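# Re-band the carton over its corner guard

## Task

Loop the band around the carton again so it passes over the corner guard, with the guard sitting in its proper spot once you finish and the carton resting flat.

## Robot and tools

Robot: two 6-joint arms, left_arm and right_arm, each with a parallel gripper and a wrist camera (cam_left_wrist, cam_right_wrist, 672x504). Their bases sit on opposite sides of the table. left_arm's root is at (-0.018, +0.459, +0.109) m, turned -90 degrees about z (quat_wxyz +0.707, 0, 0, -0.707). right_arm's root is at (-0.005, -0.457, +0.135) m, turned about +90 degrees about z. Arm names do not match image sides.

Frames: the scene frame has its origin at table centre, +z up, table surface at z = +0.020 m. Each arm reports its gripper pose, velocities and targets in its own base frame, and its offsets run along its own base axes. Rotations turn about the Hand target's position. The gripper's fingers point along its +x and close along its y. end_effector_position is the point between the fingers, 3 to 4 cm short of the tips; only the last 1.5 cm of each finger face is flat.

Row layout (shared by execute_actions and move): one flat list of 14 numbers, each in [-1, 1]: dx, dy, dz, rx, ry, rz, opening for left_arm, then the same seven for right_arm. Always give all 14, even if one arm is idle. dx..rz are an offset from that arm's Hand target at the start of the action or move, not a pose; 1.0 equals 0.6 m or 180 degrees, and rx, ry, rz form one rotation vector. A translation longer than 1.0 may be shortened. Opening is absolute: +1 fully open (0.080 m), -1 fully closed; empty fingers touch near -0.78. Closing fully takes at least about 0.6 s. Sending zeros for an arm's six pose numbers re-commands its Hand target; a 0 opening is a real command, so resend the current opening to leave a gripper alone.

execute_actions(actions, cameras): actions is a list of actions; each action is up to 15 rows of 14 numbers, one row per 1/30 s step, and a short table repeats its last row to fill 15 steps. Every row counts from the action's start pose. Each action lasts 0.5 s. An empty list returns state plus images. cameras: list of names, ["all"], or []; an unknown name voids the call.

move(target, speed, blend, opening_speed, grip_force, blocking, cameras): drives each gripper in a straight line toward an offset from its Hand target. target is one 14-number row or a list of up to 15 rows, all measured from the same starting Hand targets. speed in m/s, 0.002 to 4.3 (default 0.25; turning capped at twice that in rad/s), one value or one per target. blend in metres rounds corners in a list (0 stops at each). opening_speed: opening units per second, at least 0.2. grip_force: newtons per pad, 8 to 34, one value or one per arm; stays set. blocking=false returns after about 0.5 s while the move continues. Paths share at most 10 s and ignore obstacles and the other arm. The result adds a move: line: done (within 8 mm and 2 degrees), off_target, moving, held, blocked or fault, plus limits such as paced (pose clipped) or held (steps withheld).

wait(seconds 0 to 10, cameras) lets time pass; stop(cameras) brakes a running move; zoom_image(camera, region [x0, y0, x1, y1], at most 504x504) enlarges part of the newest image; read_manual gives licence text; finished_scene(scene) ends the scene irreversibly, so call it only once the band and guard are in place and the carton is flat.

Reading results: Hand target is the last commanded pose after clipping; grippers often stop short of it, and a new action (even zeros) re-requests it; send any remaining gap as a further offset. Orientation commands are clipped to 32 degrees from the measured one each step. Weight and friction can leave the hand low, short or tilted, especially far out; small moves may misfire, so check position and orientation after each move. grip_measured is the measured opening on the command scale (up to ~2 mm error); to hold something, command about 0.08 below the reading at first contact. grip_effort_n is motor effort, not pad force. Joint torques and External joint torques are in joint order; Wrist depth gives a 7x7 grid of distances in mm per wrist camera, '-' meaning no value. Joint velocities 'within noise' means the arm is still.

Avoid: dropping parts or letting things leave the table; fast or hard contact; grippers or wrist cameras touching the other arm (the clearance check will not stop this), and closing one gripper on the other's fingers; strain on camera cables. Contact torque at a joint's load limit (waist 18, shoulder 22.3, elbow 22.2, wrist pitch 5.86, wrist yaw 5.84, wrist roll 5.48 N m) freezes that arm for 10 s. Long holding, stretched poses or pushing at unreachable targets heat motors; at 95 C the arm is held 30 to 60 s or goes limp. Big one-step jumps can trigger an over-speed fault. Keep paths away from an arm's own base. To stop pushing on something, command the target back behind the gripper. Objects may get small random nudges. Time and smoothness matter, so plan efficient, gentle moves.

Each tool is called after "Call:" as a command line: name --argument value for each argument, lists and objects as JSON in quotes; but a table of rows of numbers goes row by row, as --pt "numbers of a row", without its own name.

## Session

Call:
execute_actions --actions '[]'

Scene clock: 0.00 s.
left_arm: end_effector_position=(+0.2405, +0.2810, +0.2647) grip_measured=+1.000 grip_effort_n=n/a end_effector_quat_wxyz=(+0.891, -0.170, +0.247, +0.341) | right_arm: end_effector_position=(+0.2170, -0.0848, +0.1785) grip_measured=+1.000 grip_effort_n=n/a end_effector_quat_wxyz=(-0.384, -0.543, -0.236, +0.708)
Joint positions: left_arm=[0.954 1.271 1.155 -0.491 0.224 -0.008 0.08] | right_arm=[-0.175 1.462 1.313 -1.489 0.309 2.057 0.08]
Joint velocities: within noise
Joint torques (N m): no reading
External joint torques (N m): no reading
Motor temperatures (°C): left_arm=[26 22 28 29 28 29] | right_arm=[28 24 25 24 28 28]
Heat: left arm: hottest wrist pitch 29 °C (+0.0 °C/min); right arm: hottest waist 28 °C (+0.0 °C/min).
Wrist depth (mm): cam_left_wrist=[- - 1052 1343 1575 1812 - / 967 - 1335 1445 1798 1827 700 / - - 1454 1522 1575 585 602 / - 1261 1359 1454 500 519 539 / - 79 1189 434 460 104 371 / - 72 384 406 416 422 83 / - - 360 371 384 384 76] | cam_right_wrist=[1185 366 362 356 351 323 337 / 379 372 366 360 356 342 322 / 383 378 369 363 357 352 254 / 384 379 371 367 361 356 320 / 242 233 305 371 364 104 351 / - - 238 373 371 364 78 / - - 238 285 375 369 -]
Hand target: left_arm +0.2405, +0.2810, +0.2645; +0.891, -0.170, +0.247, +0.341 | right_arm +0.2173, -0.0850, +0.1797; -0.386, -0.544, -0.234, +0.707
Tool commands: left_gripper/opening=+1.0 right_gripper/opening=+1.0

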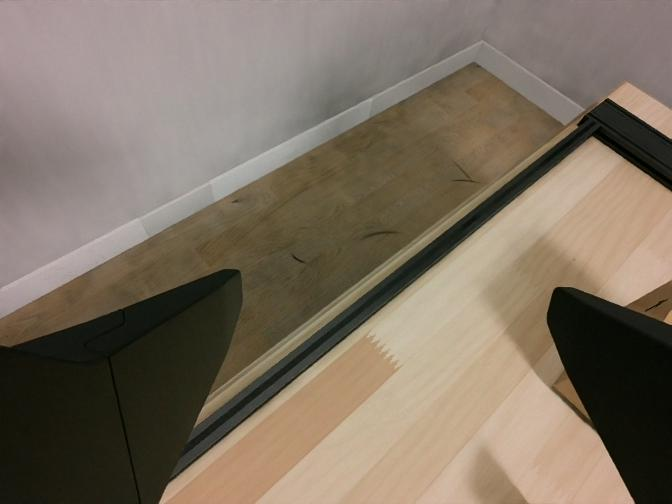

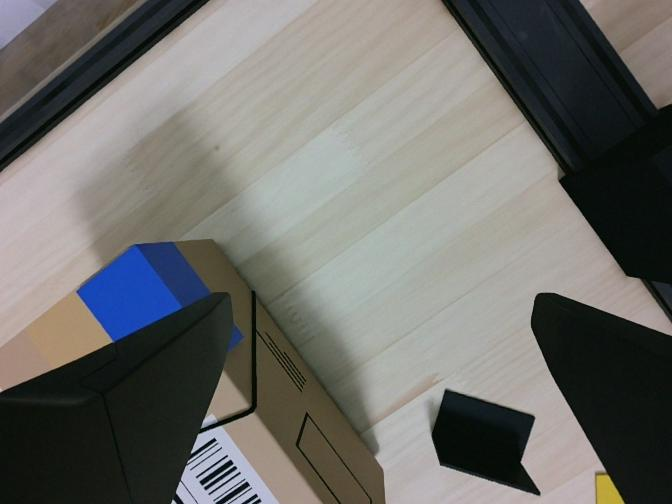

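Call:
move --target '[-0.034,-0.468,0.26,-0.015,0.153,-0.251,1,-0.028,0.142,0.367,-0.093,-0.008,0.695,1]' --speed 0.5 --cameras '["all"]'

Scene clock: 25.63 s.
left_arm: end_effector_position=(+0.2220, +0.0000, +0.4168) grip_measured=+1.000 grip_effort_n=-1.6 end_effector_quat_wxyz=(+0.925, +0.001, +0.380, -0.002) | right_arm: end_effector_position=(+0.2014, +0.0004, +0.3957) grip_measured=+1.000 grip_effort_n=-1.2 end_effector_quat_wxyz=(+0.916, +0.002, +0.400, -0.002)
Joint positions: left_arm=[0.003 1.25 2.039 -1.569 0.004 0.005 0.08] | right_arm=[0.007 1.158 1.905 -1.57 0.007 0.01 0.08]
Joint torques (N m): left_arm=[-0.18 -2.59 4.93 1.3 -0.11 -0.09] | right_arm=[-0.29 -0.49 6.48 1.32 -0.13 -0.17]
External joint torques (N m): left_arm=[-0.18 -0.83 0.68 -0.18 -0.11 -0.09] | right_arm=[-0.28 0.72 2.35 -0.03 -0.13 -0.18]
Heat: left arm: hottest wrist pitch 32 °C (+7.0 °C/min); right arm: hottest waist 28 °C (+0.0 °C/min).
Wrist depth (mm): cam_left_wrist=[- 1985 777 751 756 734 1784 / - 1631 720 544 703 705 1619 / - 698 571 518 643 654 1445 / - 631 629 611 615 611 612 / - 79 565 585 572 104 578 / - 72 544 541 552 531 83 / - - 515 520 513 517 76] | cam_right_wrist=[1825 1796 786 762 762 786 1652 / 1701 744 718 757 709 712 1640 / 1571 690 671 667 666 671 1539 / 1489 636 630 481 487 615 1460 / 1397 - 588 579 577 103 1347 / - - 556 557 560 553 78 / - - 530 531 527 525 -]
Hand target: left_arm +0.2201, +0.0001, +0.4205; +0.866, +0.001, +0.500, +0.000 | right_arm +0.2005, +0.0001, +0.3999; +0.866, +0.001, +0.499, -0.001
Off the commanded pose: left_arm 0.004 m, 15 deg | right_arm 0.004 m, 13 deg.
joint sent to its limit (left arm) — joint 4 (wrist pitch), lower limit. The joint targets are off in orientation, not in position.
joint sent to its limit (right arm) — joint 4 (wrist pitch), lower limit. The joint targets are off in orientation, not in position.
move: off_target (left_arm, right_arm)

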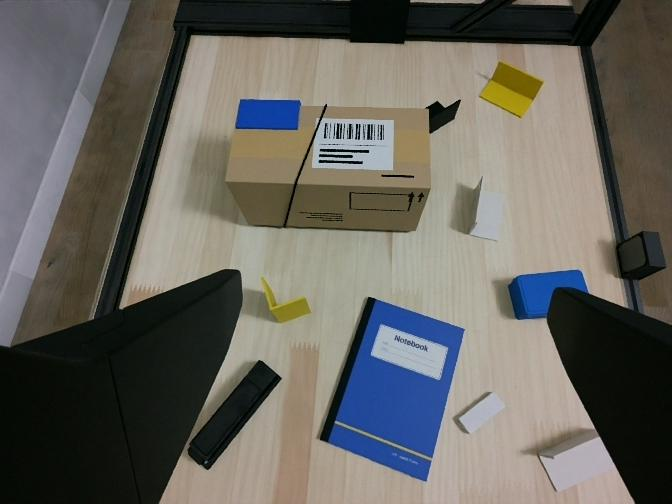

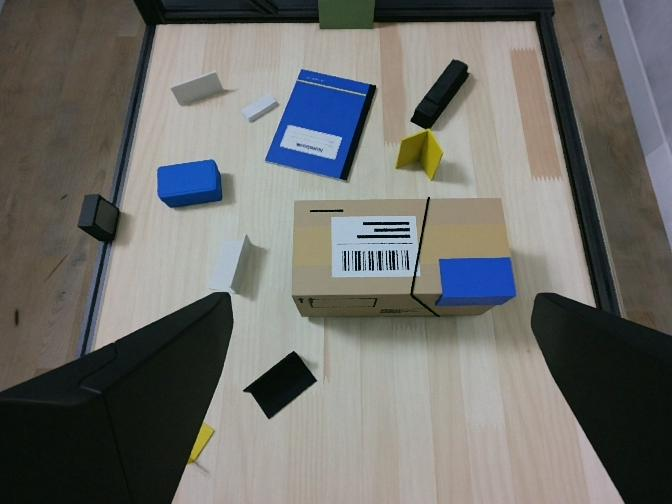

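Call:
zoom_image --camera "cam_right_wrist" --region '[280, 170, 540, 340]'

Call:
zoom_image --camera "cam_left_wrist" --region '[210, 80, 470, 250]'

Scaled by 1.938 from the camera's 672x504 image, which has a finer 960x720 frame.

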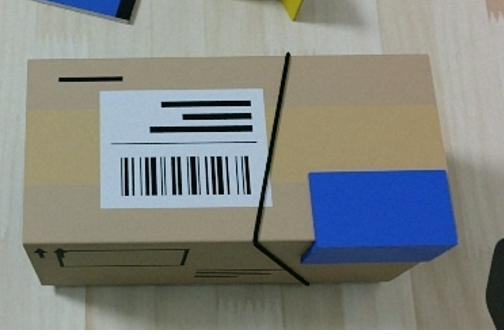

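Scaled by 1.938 from the camera's 672x504 image, which has a finer 960x720 frame.

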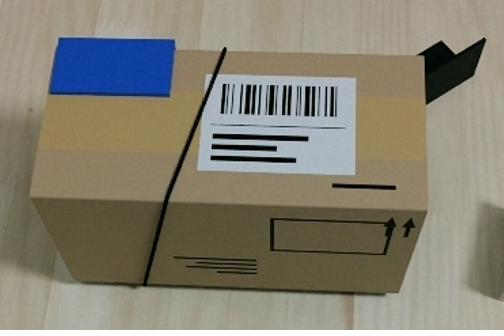

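Call:
move --target '[0,0,0,0,0,0,1,0.236,-0.133,-0.45,0,0.1667,0,-0.18]' --speed 0.4 --cameras '["all"]'

Call:
zoom_image --camera "cam_left_wrist" --region '[210, 30, 470, 250]'

Scene clock: 82.67 s.
left_arm: end_effector_position=(+0.2220, +0.0001, +0.4168) grip_measured=+1.000 grip_effort_n=-1.6 end_effector_quat_wxyz=(+0.925, +0.001, +0.380, -0.001) | right_arm: end_effector_position=(+0.3391, -0.0776, +0.1290) grip_measured=-0.177 grip_effort_n=-13.7 end_effector_quat_wxyz=(+0.706, +0.002, +0.708, -0.001)
Joint positions: left_arm=[0.003 1.25 2.039 -1.569 0.004 0.005 0.08] | right_arm=[-0.225 1.864 1.588 -1.298 -0.001 -0.22 0.027]
Joint torques (N m): left_arm=[-0.19 -2.61 4.95 1.3 -0.12 -0.1] | right_arm=[-0.28 -5.34 8.01 0.23 0.04 -0.18]
External joint torques (N m): left_arm=[-0.19 -0.68 0.61 -0.18 -0.12 -0.1] | right_arm=[-0.31 2.24 2.54 -0.1 0.05 -0.18]
Motor temperatures (°C): left_arm=[26 23 33 32 28 28] | right_arm=[27 25 29 26 28 27]
Heat: left arm: hottest elbow 33 °C (+3.0 °C/min); right arm: hottest elbow 29 °C (+1.0 °C/min).
Wrist depth (mm): cam_left_wrist=[- 1812 394 354 739 790 1704 / - 1631 741 541 705 694 1608 / 1502 684 571 513 640 651 1492 / 1454 634 624 614 615 611 612 / - 79 578 581 590 103 584 / - 72 540 541 532 531 83 / - - 515 520 512 511 76] | cam_right_wrist=[- 138 136 139 136 135 135 / 147 147 147 146 145 145 142 / 161 158 157 156 156 153 152 / 171 170 170 169 166 161 165 / 355 361 340 343 110 342 345 / 372 - - 382 - - 363 / - - - 404 - - -]
Hand target: left_arm +0.2201, +0.0002, +0.4205; +0.866, +0.001, +0.500, +0.000 | right_arm +0.3421, -0.0796, +0.1300; +0.708, +0.000, +0.706, -0.001
Off the commanded pose: left_arm 0.004 m, 15 deg | right_arm 0.004 m, 0 deg.
joint sent to its limit (left arm) — joint 4 (wrist pitch), lower limit. The joint targets are off in orientation, not in position.
move: off_target (left_arm)

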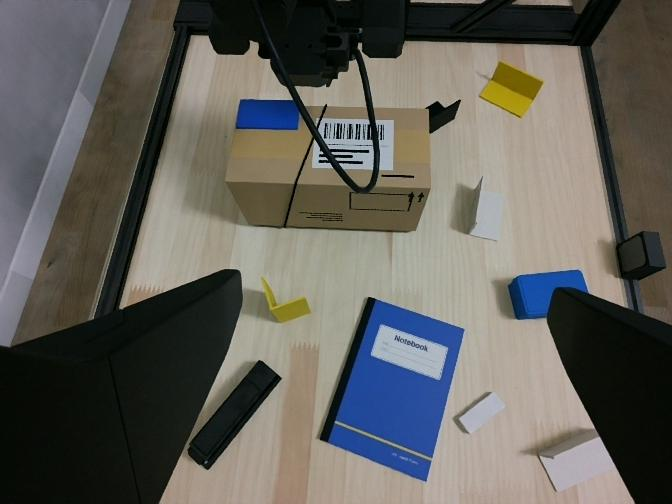

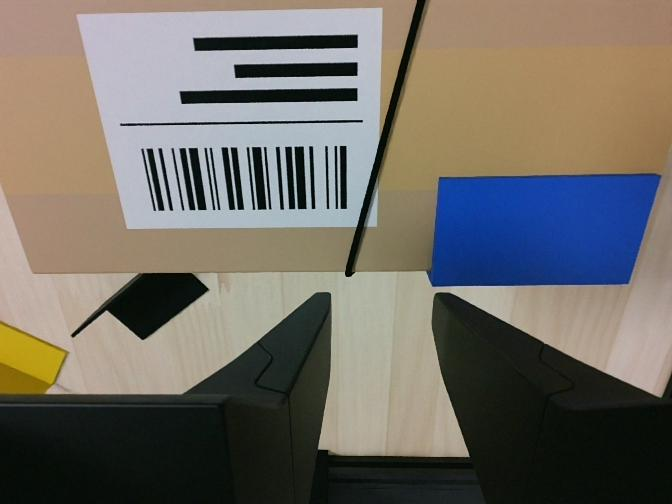

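Scaled by 1.938 from the camera's 672x504 image, which has a finer 960x720 frame.

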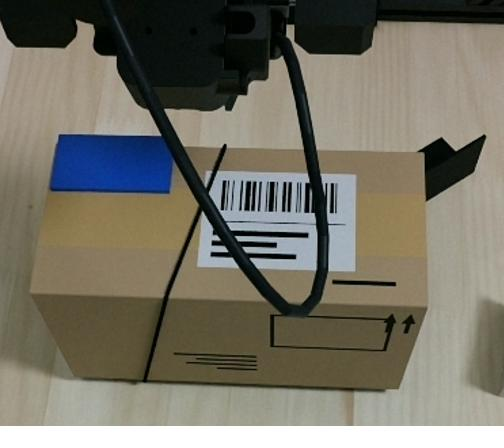

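Call:
move --target '[0,0,0,0,0,0,1,-0.0167,0.0067,-0.085,0,0,0,-0.18]' --speed 0.2 --cameras '["cam_right_wrist"]'

Scene clock: 106.47 s.
left_arm: end_effector_position=(+0.2220, +0.0001, +0.4168) grip_measured=+1.000 grip_effort_n=-1.2 end_effector_quat_wxyz=(+0.925, +0.001, +0.380, -0.001) | right_arm: end_effector_position=(+0.3342, -0.0765, +0.0797) grip_measured=-0.177 grip_effort_n=-13.7 end_effector_quat_wxyz=(+0.709, +0.002, +0.705, -0.002)
Joint positions: left_arm=[0.003 1.25 2.039 -1.569 0.004 0.005 0.08] | right_arm=[-0.225 1.864 1.391 -1.093 -0.001 -0.22 0.027]
Joint torques (N m): left_arm=[-0.22 -2.61 4.93 1.29 -0.11 -0.1] | right_arm=[0.16 -6.55 4.74 0.51 0.05 -0.05]
External joint torques (N m): left_arm=[-0.24 -0.75 0.62 -0.19 -0.11 -0.1] | right_arm=[0.16 0.97 -0.68 0.16 0.07 -0.05]
Heat: left arm: hottest elbow 33 °C (+1.0 °C/min); right arm: hottest elbow 32 °C (+4.0 °C/min).
Wrist depth (mm): cam_left_wrist=[1492 1812 331 402 744 749 1704 / 2021 1667 703 437 703 703 764 / 1436 682 575 525 643 654 1492 / 1445 629 626 609 609 611 593 / - 79 572 574 574 104 - / - 72 536 537 535 539 83 / - - 519 515 505 513 76] | cam_right_wrist=[- 93 95 94 95 93 93 / - 101 99 100 100 - 99 / 108 106 109 107 107 106 105 / - 116 116 114 113 110 110 / 295 126 123 295 120 118 119 / 315 - - 316 - - 301 / - - - 347 - - -]
Hand target: left_arm +0.2201, +0.0002, +0.4205; +0.866, +0.001, +0.500, +0.000 | right_arm +0.3321, -0.0756, +0.0789; +0.708, +0.000, +0.706, -0.001
Off the commanded pose: left_arm 0.004 m, 15 deg | right_arm 0.002 m, 0 deg.
joint sent to its limit (left arm) — joint 4 (wrist pitch), lower limit. The joint targets are off in orientation, not in position.
move: off_target (left_arm)
Images, in order (width x height): cam_right_wrist 672x504.

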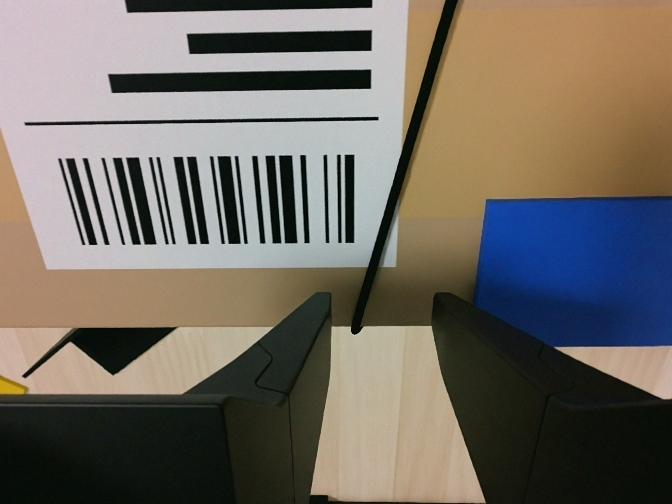

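Call:
move --target '[0,0,0,0,0,0,1,0.0,0.006,-0.0143,0,0,0,-0.18]' --speed 0.05 --cameras '["cam_right_wrist"]'

Scene clock: 114.70 s.
left_arm: end_effector_position=(+0.2220, +0.0001, +0.4168) grip_measured=+1.000 grip_effort_n=-1.6 end_effector_quat_wxyz=(+0.925, +0.001, +0.380, -0.001) | right_arm: end_effector_position=(+0.3343, -0.0734, +0.0728) grip_measured=-0.177 grip_effort_n=-13.7 end_effector_quat_wxyz=(+0.711, +0.000, +0.704, -0.001)
Joint positions: left_arm=[0.003 1.25 2.039 -1.569 0.004 0.005 0.08] | right_arm=[-0.217 1.864 1.363 -1.059 -0.001 -0.216 0.027]
Joint torques (N m): left_arm=[-0.18 -2.64 4.92 1.3 -0.12 -0.09] | right_arm=[0.24 -6.01 4.71 0.51 0.04 0.09]
External joint torques (N m): left_arm=[-0.2 -0.91 0.68 -0.18 -0.11 -0.09] | right_arm=[0.28 1.37 -0.61 0.15 0.06 0.09]
Heat: left arm: hottest elbow 33 °C (+1.0 °C/min); right arm: hottest elbow 31 °C (+3.0 °C/min).
Wrist depth (mm): cam_left_wrist=[- 1872 332 391 727 727 1798 / - 1631 703 524 711 690 1631 / 1492 678 585 518 643 656 1502 / 1436 631 627 609 612 612 611 / - 79 569 581 584 103 575 / - 72 530 540 539 532 83 / - - 519 514 515 511 76] | cam_right_wrist=[- - 88 89 88 89 87 / - 94 93 93 93 94 94 / - 102 102 100 99 100 99 / - 109 110 109 107 105 103 / 120 117 115 116 113 - 113 / 305 - - 305 - - 292 / - - - 334 335 - -]
Hand target: left_arm +0.2201, +0.0002, +0.4205; +0.866, +0.001, +0.500, +0.000 | right_arm +0.3321, -0.0720, +0.0703; +0.708, +0.000, +0.706, -0.002
Off the commanded pose: left_arm 0.004 m, 15 deg | right_arm 0.004 m, 0 deg.
joint sent to its limit (left arm) — joint 4 (wrist pitch), lower limit. The joint targets are off in orientation, not in position.
move: off_target (left_arm)
Images, in order (width x height): cam_right_wrist 672x504.

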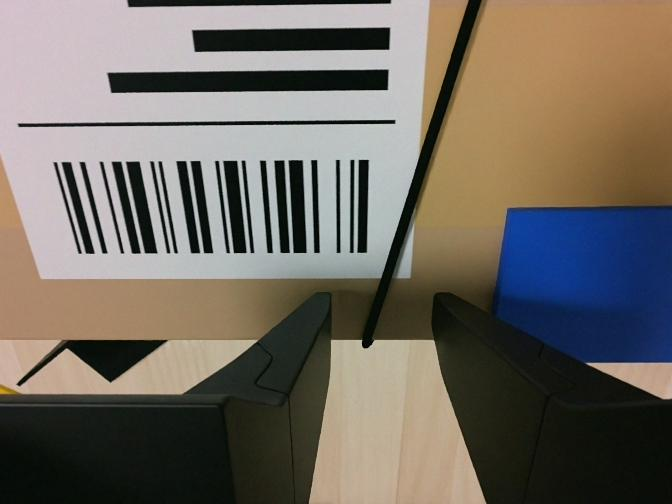

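Call:
move --target '[0,0,0,0,0,0,1,0.0,0,-0.0117,0,0,0,-0.18]' --speed 0.04 --cameras '["cam_right_wrist"]'

Scene clock: 119.93 s.
left_arm: end_effector_position=(+0.2220, +0.0001, +0.4168) grip_measured=+1.000 grip_effort_n=-1.6 end_effector_quat_wxyz=(+0.925, +0.001, +0.380, -0.001) | right_arm: end_effector_position=(+0.3345, -0.0735, +0.0687) grip_measured=-0.177 grip_effort_n=-14.2 end_effector_quat_wxyz=(+0.713, -0.001, +0.701, -0.001)
Joint positions: left_arm=[0.003 1.25 2.039 -1.569 0.004 0.005 0.08] | right_arm=[-0.217 1.864 1.346 -1.036 -0.001 -0.215 0.027]
Joint torques (N m): left_arm=[-0.19 -2.64 4.97 1.31 -0.12 -0.1] | right_arm=[0.29 -5.28 4.52 0.8 0.05 0.12]
External joint torques (N m): left_arm=[-0.18 -0.7 0.65 -0.15 -0.12 -0.1] | right_arm=[0.3 2.14 -0.77 0.45 0.07 0.12]
Heat: left arm: hottest elbow 33 °C (+1.0 °C/min); right arm: hottest elbow 31 °C (+3.0 °C/min).
Wrist depth (mm): cam_left_wrist=[1502 1784 329 379 756 756 1812 / - 1743 703 420 711 700 1631 / 1384 694 569 514 643 662 1512 / 1401 632 620 609 615 607 601 / - 79 569 581 574 104 - / - 72 556 552 533 532 83 / - - 519 519 513 515 76] | cam_right_wrist=[- 85 86 - 85 - 85 / - 92 90 91 91 - 91 / - 97 97 97 97 96 96 / 105 105 104 104 104 102 99 / 115 113 111 111 110 106 107 / 297 - - 299 - - - / - - - 328 327 - -]
Hand target: left_arm +0.2201, +0.0002, +0.4205; +0.866, +0.001, +0.500, +0.000 | right_arm +0.3321, -0.0720, +0.0634; +0.708, +0.000, +0.706, -0.002
Off the commanded pose: left_arm 0.004 m, 15 deg | right_arm 0.006 m, 1 deg.
joint sent to its limit (left arm) — joint 4 (wrist pitch), lower limit. The joint targets are off in orientation, not in position.
move: off_target (left_arm)
Images, in order (width x height): cam_right_wrist 672x504.

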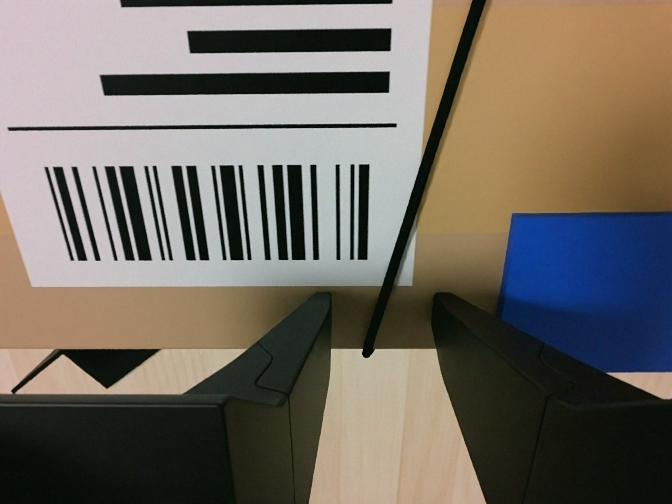

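Call:
move --target '[0,0,0,0,0,0,1,0.0,0,0.004,0,0,0,-1]' --speed 0.04 --cameras '["cam_right_wrist"]'

Scene clock: 123.63 s.
left_arm: end_effector_position=(+0.2220, +0.0001, +0.4168) grip_measured=+1.000 grip_effort_n=-1.6 end_effector_quat_wxyz=(+0.925, +0.001, +0.380, -0.001) | right_arm: end_effector_position=(+0.3349, -0.0734, +0.0687) grip_measured=-0.769 grip_effort_n=-44.4 end_effector_quat_wxyz=(+0.713, -0.001, +0.701, -0.001)
Joint positions: left_arm=[0.003 1.25 2.039 -1.569 0.004 0.005 0.08] | right_arm=[-0.216 1.864 1.346 -1.034 0 -0.215 0]
Joint torques (N m): left_arm=[-0.2 -2.62 4.95 1.31 -0.13 -0.09] | right_arm=[0.28 -5.55 5.22 -0.03 0.03 0.12]
External joint torques (N m): left_arm=[-0.2 -0.88 0.67 -0.2 -0.13 -0.09] | right_arm=[0.36 1.87 -0.11 -0.41 0.04 0.12]
Heat: left arm: hottest elbow 33 °C (+1.0 °C/min); right arm: hottest elbow 30 °C (+2.0 °C/min).
Wrist depth (mm): cam_left_wrist=[- 1812 344 394 756 749 1770 / - 1691 707 417 711 694 1597 / 1401 680 568 517 634 652 1464 / 1436 631 624 615 612 617 620 / - 79 571 577 574 104 578 / - 72 540 548 546 532 83 / - - 518 518 511 509 76] | cam_right_wrist=[- 86 87 - 85 - 85 / - 93 90 91 91 - 91 / - 98 97 97 96 97 96 / 105 105 105 104 104 101 100 / 115 113 113 104 108 108 107 / - 291 - - - - 292 / - - - - - - -]
Hand target: left_arm +0.2201, +0.0002, +0.4205; +0.866, +0.001, +0.500, +0.000 | right_arm +0.3322, -0.0720, +0.0658; +0.708, +0.000, +0.706, -0.002
Off the commanded pose: left_arm 0.004 m, 15 deg | right_arm 0.004 m, 1 deg.
joint sent to its limit (left arm) — joint 4 (wrist pitch), lower limit. The joint targets are off in orientation, not in position.
move: off_target (left_arm)
Images, in order (width x height): cam_right_wrist 672x504.

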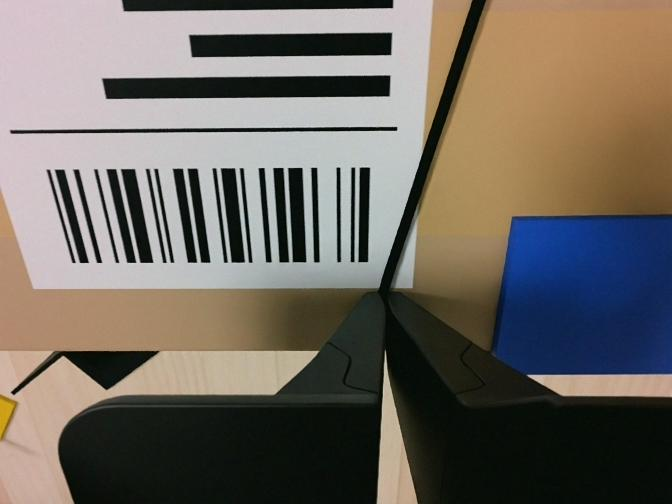

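Call:
zoom_image --camera "cam_right_wrist" --region '[310, 220, 470, 400]'

Scaled by 2.800 from the camera's 672x504 image, which has a finer 960x720 frame.

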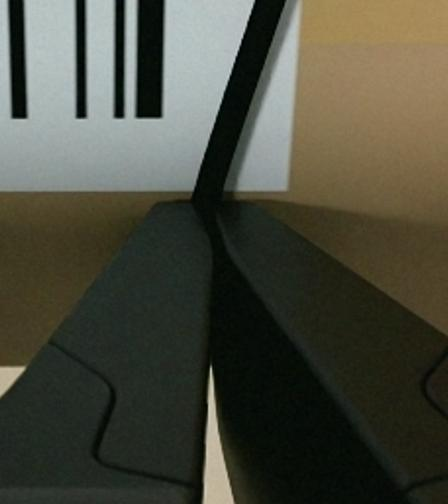

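Call:
move --target '[0,0,0,0,0,0,1,-0.025,0,0.05,0,0,0,-1]' --speed 0.06 --cameras '["all"]'

Call:
zoom_image --camera "cam_left_wrist" --region '[210, 30, 470, 250]'

Scene clock: 133.67 s.
left_arm: end_effector_position=(+0.2220, +0.0001, +0.4168) grip_measured=+1.000 grip_effort_n=-1.2 end_effector_quat_wxyz=(+0.925, +0.001, +0.380, -0.001) | right_arm: end_effector_position=(+0.3165, -0.0718, +0.0867) grip_measured=-0.769 grip_effort_n=-42.6 end_effector_quat_wxyz=(+0.701, +0.003, +0.713, -0.002)
Joint positions: left_arm=[0.003 1.25 2.039 -1.569 0.004 0.005 0.08] | right_arm=[-0.222 1.808 1.347 -1.127 0.002 -0.216 0]
Joint torques (N m): left_arm=[-0.21 -2.58 4.98 1.3 -0.13 -0.1] | right_arm=[-0.06 -7.69 7.34 -0.66 -0.07 -0.15]
External joint torques (N m): left_arm=[-0.21 -0.85 0.75 -0.17 -0.13 -0.1] | right_arm=[-0.06 -0.63 2.01 -0.96 -0.06 -0.15]
Motor temperatures (°C): left_arm=[26 23 33 32 28 28] | right_arm=[27 30 30 25 28 27]
Heat: left arm: hottest elbow 33 °C (+1.0 °C/min); right arm: hottest shoulder 30 °C (+5.0 °C/min).
Wrist depth (mm): cam_left_wrist=[- 1872 352 397 723 756 1743 / 1586 1704 729 532 705 696 1619 / 1483 680 575 518 638 656 1483 / 1418 629 624 624 615 617 615 / - 79 574 577 592 103 577 / - 72 546 545 537 537 83 / - - 521 517 515 511 76] | cam_right_wrist=[100 100 100 99 101 97 97 / - 107 108 106 106 - 105 / - 114 115 114 114 110 108 / 289 123 283 282 121 119 116 / 305 304 302 93 290 299 297 / 328 327 - - - - 320 / - - - - - - -]
Hand target: left_arm +0.2201, +0.0002, +0.4205; +0.866, +0.001, +0.500, +0.000 | right_arm +0.3171, -0.0721, +0.0957; +0.708, +0.001, +0.706, -0.002
Off the commanded pose: left_arm 0.004 m, 15 deg | right_arm 0.009 m, 1 deg.
joint sent to its limit (left arm) — joint 4 (wrist pitch), lower limit. The joint targets are off in orientation, not in position.
move: off_target (left_arm, right_arm)

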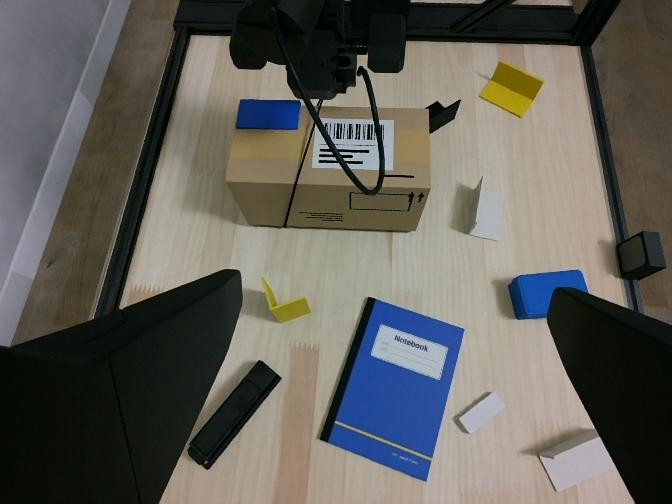

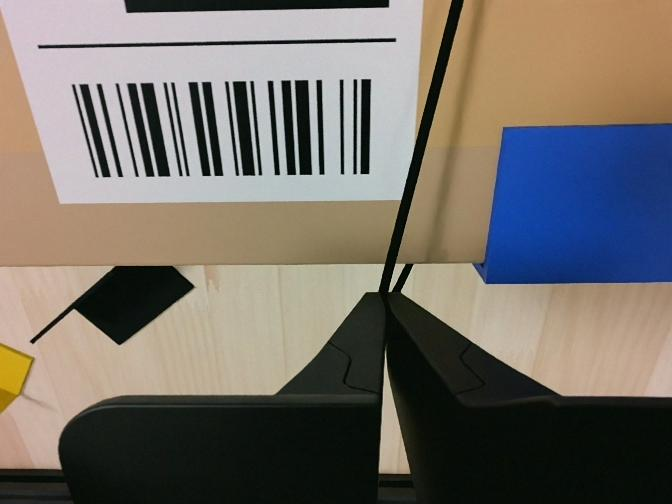

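Scaled by 1.938 from the camera's 672x504 image, which has a finer 960x720 frame.

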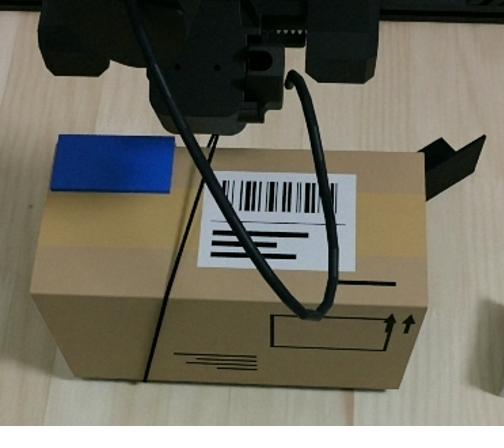

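Call:
move --target '[0,0,0,0,0,0,1,-0.008,-0.109,0.008,0,0,0,-1]' --speed 0.08 --cameras '["all"]'

Call:
zoom_image --camera "cam_left_wrist" --region '[210, 30, 470, 250]'

Scene clock: 144.47 s.
left_arm: end_effector_position=(+0.2220, +0.0001, +0.4168) grip_measured=+1.000 grip_effort_n=-1.2 end_effector_quat_wxyz=(+0.925, +0.001, +0.380, -0.001) | right_arm: end_effector_position=(+0.3118, -0.1339, +0.0978) grip_measured=-0.769 grip_effort_n=-42.1 end_effector_quat_wxyz=(+0.708, +0.001, +0.707, +0.000)
Joint positions: left_arm=[0.003 1.25 2.039 -1.569 0.004 0.005 0.08] | right_arm=[-0.407 1.841 1.434 -1.163 -0.003 -0.406 0]
Joint torques (N m): left_arm=[-0.2 -2.59 4.95 1.31 -0.12 -0.1] | right_arm=[-0.62 -5.58 8.01 -0.44 0.1 -0.17]
External joint torques (N m): left_arm=[-0.21 -0.74 0.62 -0.2 -0.12 -0.1] | right_arm=[-0.63 1.76 2.61 -0.77 0.13 -0.17]
Heat: left arm: hottest elbow 33 °C (+0.0 °C/min); right arm: hottest shoulder 31 °C (+6.1 °C/min).
Wrist depth (mm): cam_left_wrist=[1343 1679 396 751 749 723 - / 1473 1704 698 549 709 705 1564 / 1691 682 577 524 641 652 1483 / 1454 631 624 615 612 614 607 / - 79 569 582 595 104 577 / - 72 541 548 575 539 83 / - - 518 517 509 511 76] | cam_right_wrist=[- 112 109 108 109 109 230 / - 118 117 116 115 114 246 / 127 127 128 124 121 122 263 / 290 291 291 292 289 283 282 / 315 316 313 93 299 307 305 / 340 337 - - - - 328 / - - - - - - -]
Hand target: left_arm +0.2201, +0.0002, +0.4205; +0.866, +0.001, +0.500, +0.000 | right_arm +0.3123, -0.1374, +0.1005; +0.708, +0.000, +0.706, -0.001
Off the commanded pose: left_arm 0.004 m, 15 deg | right_arm 0.005 m, 0 deg.
joint sent to its limit (left arm) — joint 4 (wrist pitch), lower limit. The joint targets are off in orientation, not in position.
move: off_target (left_arm)

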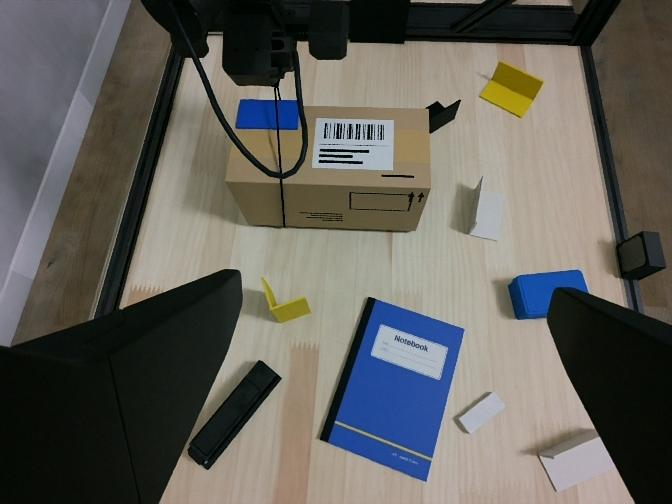

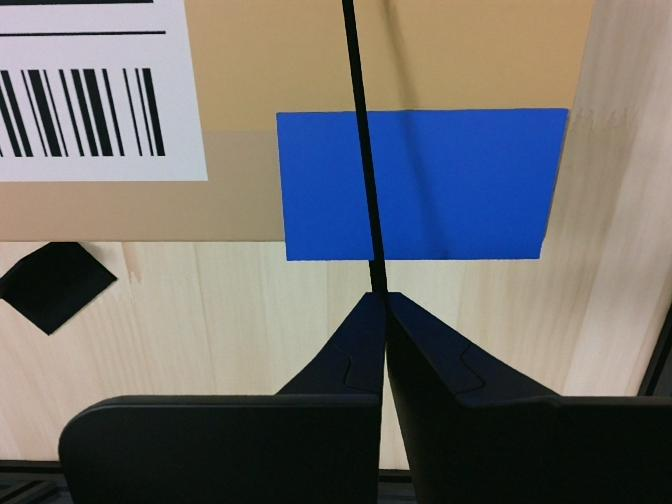

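Scaled by 1.938 from the camera's 672x504 image, which has a finer 960x720 frame.

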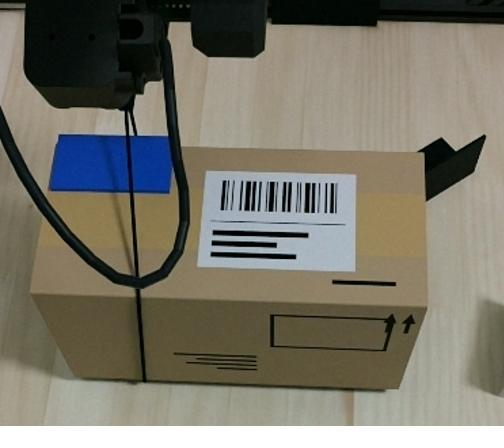

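Call:
move --target '[0,0,0,0,0,0,1,0.035,0,-0.0458,0,0,0,-1]' --speed 0.08 --cameras '["all"]'

Call:
zoom_image --camera "cam_left_wrist" --region '[210, 30, 470, 250]'

Scene clock: 152.97 s.
left_arm: end_effector_position=(+0.2220, +0.0001, +0.4168) grip_measured=+1.000 grip_effort_n=-1.2 end_effector_quat_wxyz=(+0.925, +0.001, +0.380, -0.001) | right_arm: end_effector_position=(+0.3291, -0.1358, +0.0735) grip_measured=-0.769 grip_effort_n=-42.1 end_effector_quat_wxyz=(+0.706, +0.001, +0.708, +0.002)
Joint positions: left_arm=[0.003 1.25 2.039 -1.569 0.004 0.005 0.08] | right_arm=[-0.392 1.926 1.448 -1.097 -0.003 -0.393 0]
Joint torques (N m): left_arm=[-0.23 -2.64 4.93 1.31 -0.12 -0.1] | right_arm=[0.14 -5.11 7.79 0.61 0.08 0.11]
External joint torques (N m): left_arm=[-0.22 -0.81 0.64 -0.17 -0.12 -0.1] | right_arm=[0.14 2.78 2.42 0.28 0.1 0.11]
Heat: left arm: hottest elbow 33 °C (+0.0 °C/min); right arm: hottest shoulder 32 °C (+6.0 °C/min).
Wrist depth (mm): cam_left_wrist=[- 1743 384 779 746 764 1730 / 1473 1643 417 536 723 690 1608 / 1234 680 571 522 638 658 668 / 1375 627 619 612 614 614 619 / - 79 567 580 575 103 584 / - 72 541 546 539 533 83 / - - 514 517 512 507 76] | cam_right_wrist=[- - 88 89 88 - 205 / - 95 93 93 93 95 219 / - 103 101 99 98 97 234 / - 110 109 104 103 103 256 / 290 288 116 109 104 278 277 / 310 308 - - - - 297 / - - - - - - -]
Hand target: left_arm +0.2201, +0.0002, +0.4205; +0.866, +0.001, +0.500, +0.000 | right_arm +0.3334, -0.1374, +0.0731; +0.708, +0.001, +0.706, -0.001
Off the commanded pose: left_arm 0.004 m, 15 deg | right_arm 0.005 m, 0 deg.
joint sent to its limit (left arm) — joint 4 (wrist pitch), lower limit. The joint targets are off in orientation, not in position.
move: off_target (left_arm)

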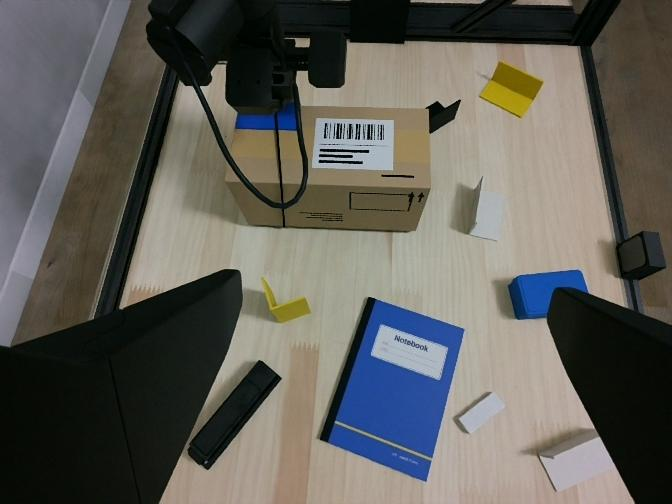

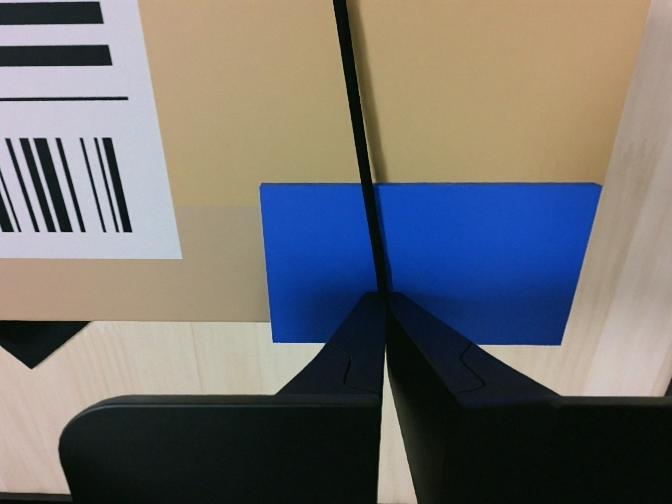

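Scaled by 1.938 from the camera's 672x504 image, which has a finer 960x720 frame.

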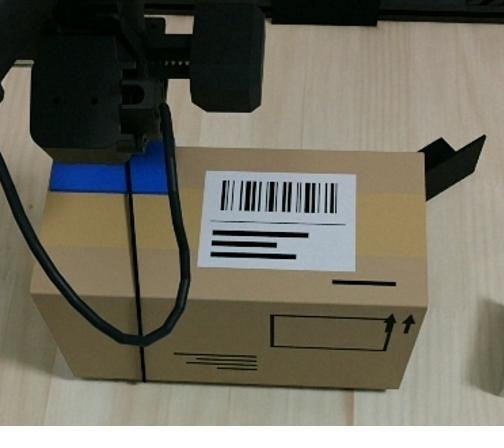

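Call:
move --pt "0 0 0 0 0 0 1 0 0 0 0 0 0 -0.5" --pt "0 0 0 0 0 0 1 0 0 0.13 0 0 0 -0.5" --speed 0.15 --cameras '["all"]'

Call:
zoom_image --camera "cam_left_wrist" --region '[210, 30, 470, 250]'

Scene clock: 163.43 s.
left_arm: end_effector_position=(+0.2220, +0.0001, +0.4168) grip_measured=+1.000 grip_effort_n=-1.2 end_effector_quat_wxyz=(+0.925, +0.001, +0.380, -0.001) | right_arm: end_effector_position=(+0.3311, -0.1355, +0.1444) grip_measured=-0.503 grip_effort_n=12.3 end_effector_quat_wxyz=(+0.701, +0.002, +0.713, +0.004)
Joint positions: left_arm=[0.003 1.25 2.039 -1.569 0.004 0.005 0.08] | right_arm=[-0.389 1.919 1.722 -1.394 -0.001 -0.393 0.012]
Joint torques (N m): left_arm=[-0.18 -2.62 4.97 1.31 -0.12 -0.08] | right_arm=[-0.18 -7.21 8.21 0.21 0.01 0.1]
External joint torques (N m): left_arm=[-0.18 -0.81 0.66 -0.19 -0.11 -0.09] | right_arm=[-0.2 0.7 2.82 -0.07 0.04 0.1]
Heat: left arm: hottest elbow 33 °C (+0.0 °C/min); right arm: hottest shoulder 32 °C (+5.0 °C/min).
Wrist depth (mm): cam_left_wrist=[- 1691 346 754 694 764 1691 / - 1667 725 552 703 696 1586 / 1320 690 575 514 641 654 1464 / 1454 634 626 604 612 607 592 / - 79 574 582 571 104 584 / - 72 532 542 550 537 83 / - - 515 511 512 512 76] | cam_right_wrist=[152 153 150 149 148 266 269 / 163 162 161 160 159 284 286 / 176 174 173 168 167 309 307 / 348 344 344 340 338 335 327 / 380 375 368 104 354 363 356 / 407 399 - - - - 1271 / - - - - - - -]
Hand target: left_arm +0.2201, +0.0002, +0.4205; +0.866, +0.001, +0.500, +0.000 | right_arm +0.3334, -0.1374, +0.1511; +0.708, +0.000, +0.706, -0.001
Off the commanded pose: left_arm 0.004 m, 15 deg | right_arm 0.007 m, 1 deg.
joint sent to its limit (left arm) — joint 4 (wrist pitch), lower limit. The joint targets are off in orientation, not in position.
move: off_target (left_arm)

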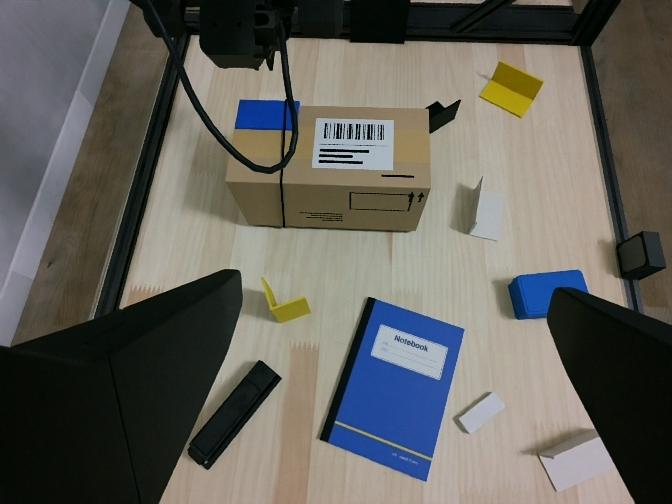

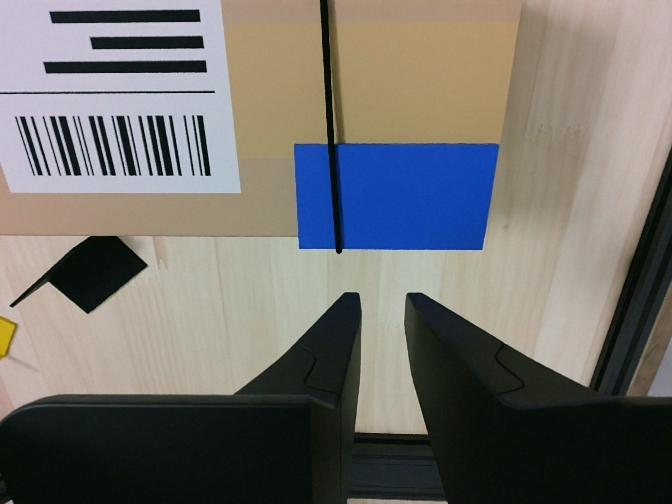

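Scaled by 1.938 from the camera's 672x504 image, which has a finer 960x720 frame.

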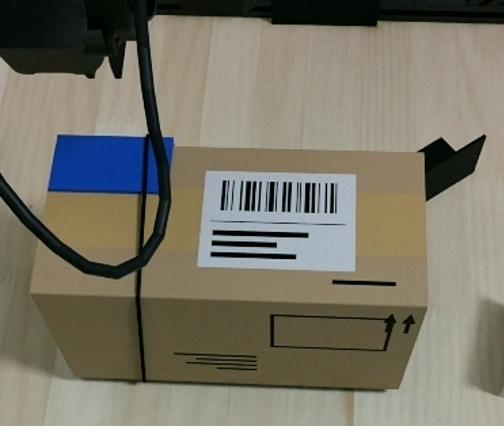

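Call:
move --target '[0,0,0,0,0,0,1,-0.30,0.01,0.4,0,-0.22,0,-0.5]' --speed 0.4 --cameras '["all"]'

Call:
zoom_image --camera "cam_left_wrist" --region '[210, 80, 470, 250]'

Call:
zoom_image --camera "cam_right_wrist" --region '[180, 150, 470, 370]'

Scene clock: 172.23 s.
left_arm: end_effector_position=(+0.2220, +0.0001, +0.4168) grip_measured=+1.000 grip_effort_n=-1.2 end_effector_quat_wxyz=(+0.925, +0.001, +0.380, -0.001) | right_arm: end_effector_position=(+0.1544, -0.1319, +0.3887) grip_measured=-0.503 grip_effort_n=12.3 end_effector_quat_wxyz=(+0.925, -0.045, +0.361, -0.105)
Joint positions: left_arm=[0.003 1.25 2.039 -1.569 0.004 0.005 0.08] | right_arm=[-1.126 1.141 1.803 -1.57 -0.581 -0.826 0.012]
Joint torques (N m): left_arm=[-0.17 -2.61 4.96 1.3 -0.13 -0.1] | right_arm=[-0.3 -0.85 5.67 1.14 -0.46 -0.18]
External joint torques (N m): left_arm=[-0.16 -0.82 0.68 -0.19 -0.14 -0.11] | right_arm=[-0.3 0.4 1.39 -0.02 -0.17 -0.19]
Heat: left arm: hottest elbow 33 °C (+0.0 °C/min); right arm: hottest shoulder 33 °C (+5.1 °C/min).
Wrist depth (mm): cam_left_wrist=[- 1872 796 751 737 759 1679 / 1401 1679 727 542 711 700 1553 / 1418 684 574 522 649 658 1473 / 1436 631 622 612 615 607 607 / - 79 571 585 571 104 585 / - 72 531 553 549 532 83 / - - 515 514 509 510 76] | cam_right_wrist=[739 759 820 860 2218 - - / 701 730 762 775 1901 - - / 643 675 679 707 1754 2357 - / 592 462 476 648 686 1676 - / 548 534 517 574 625 1479 - / 526 - - - - - - / - - - - - - -]
Hand target: left_arm +0.2201, +0.0002, +0.4205; +0.866, +0.001, +0.500, +0.000 | right_arm +0.1534, -0.1314, +0.3910; +0.905, +0.001, +0.425, -0.001
Off the commanded pose: left_arm 0.004 m, 15 deg | right_arm 0.003 m, 15 deg.
joint sent to its limit (left arm) — joint 4 (wrist pitch), lower limit. The joint targets are off in orientation, not in position.
joint sent to its limit (right arm) — joint 4 (wrist pitch), lower limit. The joint targets are off in orientation, not in position.
move: off_target (left_arm, right_arm)

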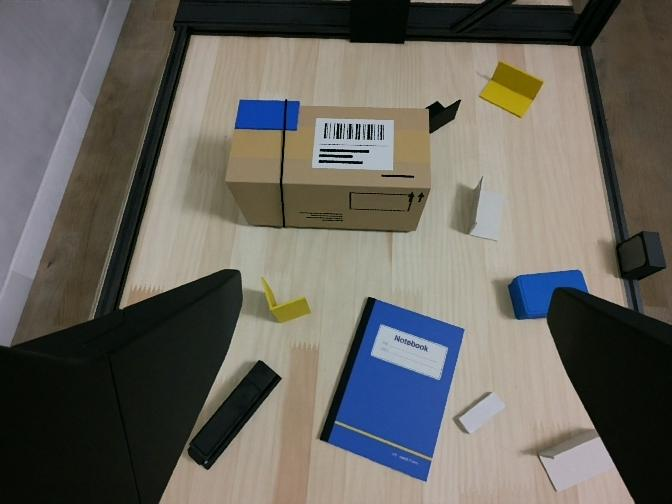

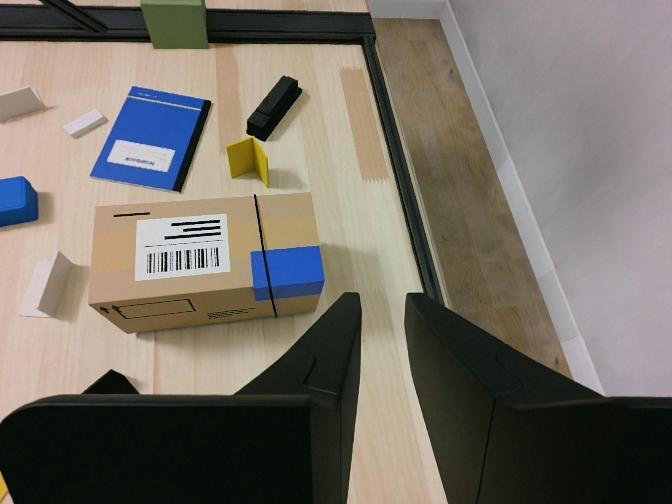

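Scaled by 1.938 from the camera's 672x504 image, which has a finer 960x720 frame.

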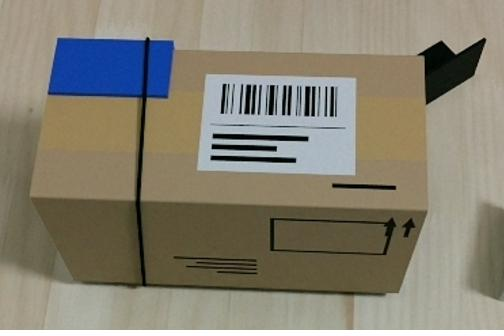

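Scaled by 1.738 from the camera's 672x504 image, which has a finer 960x720 frame.

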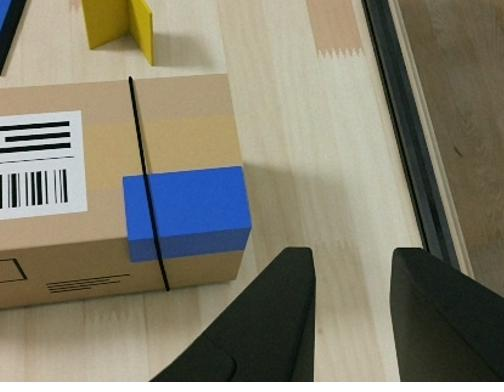

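Call:
move --pt "0 0 0 0 0 0 1 0.3 0.0067 -0.44 0 0.22 0 -0.3" --pt "0 0 0 0 0 0 1 0.3 0.0067 -0.526 0 0.22 0 -0.3" --speed '[0.4,0.08]' --cameras '["cam_right_wrist"]'

Scene clock: 198.67 s.
left_arm: end_effector_position=(+0.2220, +0.0001, +0.4168) grip_measured=+1.000 grip_effort_n=-1.6 end_effector_quat_wxyz=(+0.925, +0.001, +0.380, -0.001) | right_arm: end_effector_position=(+0.3355, -0.1286, +0.0804) grip_measured=-0.303 grip_effort_n=12.3 end_effector_quat_wxyz=(+0.713, -0.002, +0.701, -0.002)
Joint positions: left_arm=[0.003 1.25 2.039 -1.569 0.004 0.005 0.08] | right_arm=[-0.367 1.915 1.461 -1.1 -0.001 -0.367 0.021]
Joint torques (N m): left_arm=[-0.2 -2.61 4.94 1.31 -0.13 -0.08] | right_arm=[0.2 -5.66 4.87 0.49 0.04 0.12]
External joint torques (N m): left_arm=[-0.19 -0.85 0.7 -0.17 -0.13 -0.09] | right_arm=[0.18 2.18 -0.5 0.15 0.06 0.12]
Heat: left arm: hottest elbow 33 °C (+0.0 °C/min); right arm: hottest shoulder 31 °C (+0.0 °C/min).
Wrist depth (mm): cam_left_wrist=[1586 1756 376 449 813 727 1691 / 1543 1743 539 540 716 698 1643 / 1597 688 577 520 640 656 1454 / 1445 641 622 617 614 617 620 / - 79 571 580 598 103 590 / - 72 544 537 535 535 83 / - - 517 518 506 509 76] | cam_right_wrist=[- 94 96 95 95 94 211 / 102 101 100 101 100 - 227 / 109 107 109 107 107 107 243 / - 116 116 111 111 111 264 / 293 126 123 120 117 119 285 / 311 - - 313 - - 305 / - - - 343 - - -]
Hand target: left_arm +0.2201, +0.0002, +0.4205; +0.866, +0.001, +0.500, +0.000 | right_arm +0.3334, -0.1274, +0.0754; +0.708, +0.001, +0.706, -0.002
Off the commanded pose: left_arm 0.004 m, 15 deg | right_arm 0.006 m, 1 deg.
joint sent to its limit (left arm) — joint 4 (wrist pitch), lower limit. The joint targets are off in orientation, not in position.
move: off_target (left_arm)
Images, in order (width x height): cam_right_wrist 672x504.

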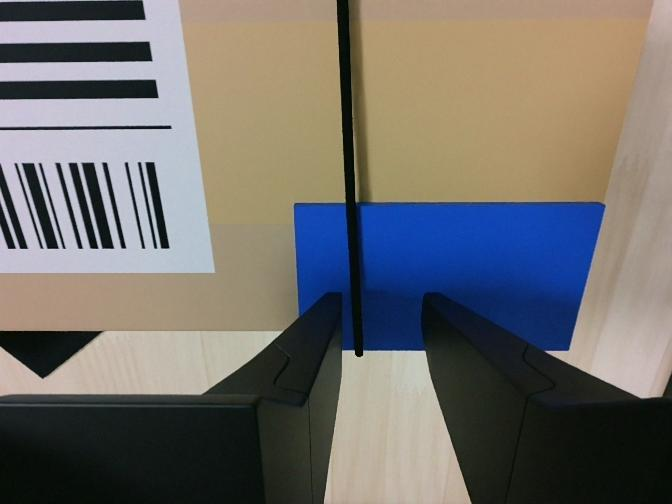

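Call:
move --pt "0 0 0 0 0 0 1 0 0.01 0 0 0 0 -0.3" --pt "0 0 0 0 0 0 1 0 0.01 -0.015 0 0 0 -0.3" --pt "0 0 0 0 0 0 1 0 0.01 -0.0125 0 0 0 -1" --pt "0 0 0 0 0 0 1 -0.033 0.01 0.04 0 0 0 -1" --speed 0.06 --cameras '["all"]'

Scene clock: 207.30 s.
left_arm: end_effector_position=(+0.2220, +0.0001, +0.4168) grip_measured=+1.000 grip_effort_n=-1.6 end_effector_quat_wxyz=(+0.925, +0.001, +0.380, -0.001) | right_arm: end_effector_position=(+0.3182, -0.1203, +0.0944) grip_measured=-0.769 grip_effort_n=-43.0 end_effector_quat_wxyz=(+0.707, +0.000, +0.708, +0.000)
Joint positions: left_arm=[0.003 1.25 2.039 -1.569 0.004 0.005 0.08] | right_arm=[-0.362 1.848 1.429 -1.153 0 -0.361 0]
Joint torques (N m): left_arm=[-0.22 -2.6 4.96 1.32 -0.12 -0.09] | right_arm=[-0.59 -7.99 5.3 -0.52 0 -0.19]
External joint torques (N m): left_arm=[-0.22 -0.73 0.67 -0.16 -0.12 -0.1] | right_arm=[-0.59 -0.56 -0.14 -0.86 0.02 -0.19]
Heat: left arm: hottest elbow 33 °C (+0.0 °C/min); right arm: hottest shoulder 31 °C (+0.0 °C/min).
Wrist depth (mm): cam_left_wrist=[- 1756 394 427 761 741 1704 / - 1667 698 544 711 696 1586 / 2003 678 654 514 641 656 1502 / 1436 631 634 606 612 609 629 / - 79 569 584 569 103 590 / - 72 545 539 536 533 83 / - - 522 511 509 512 76] | cam_right_wrist=[- 107 106 107 107 105 108 / - 115 114 112 113 112 114 / 123 123 124 120 118 117 256 / 282 132 132 129 127 126 279 / 309 311 309 93 295 304 303 / 335 333 - - - - 322 / - - - - - - -]
Hand target: left_arm +0.2201, +0.0002, +0.4205; +0.866, +0.001, +0.500, +0.000 | right_arm +0.3136, -0.1215, +0.0995; +0.708, +0.000, +0.706, -0.002
Off the commanded pose: left_arm 0.004 m, 15 deg | right_arm 0.007 m, 0 deg.
joint sent to its limit (left arm) — joint 4 (wrist pitch), lower limit. The joint targets are off in orientation, not in position.
move: off_target (left_arm)

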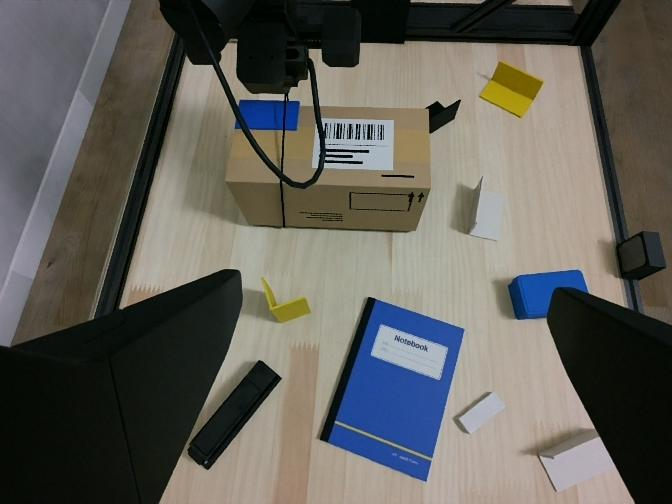

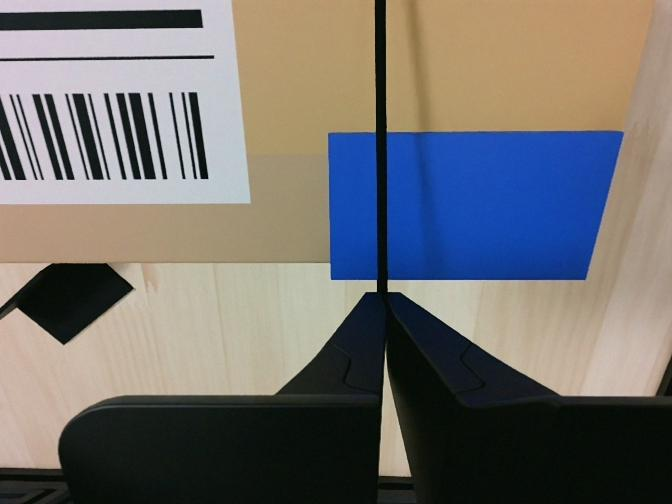

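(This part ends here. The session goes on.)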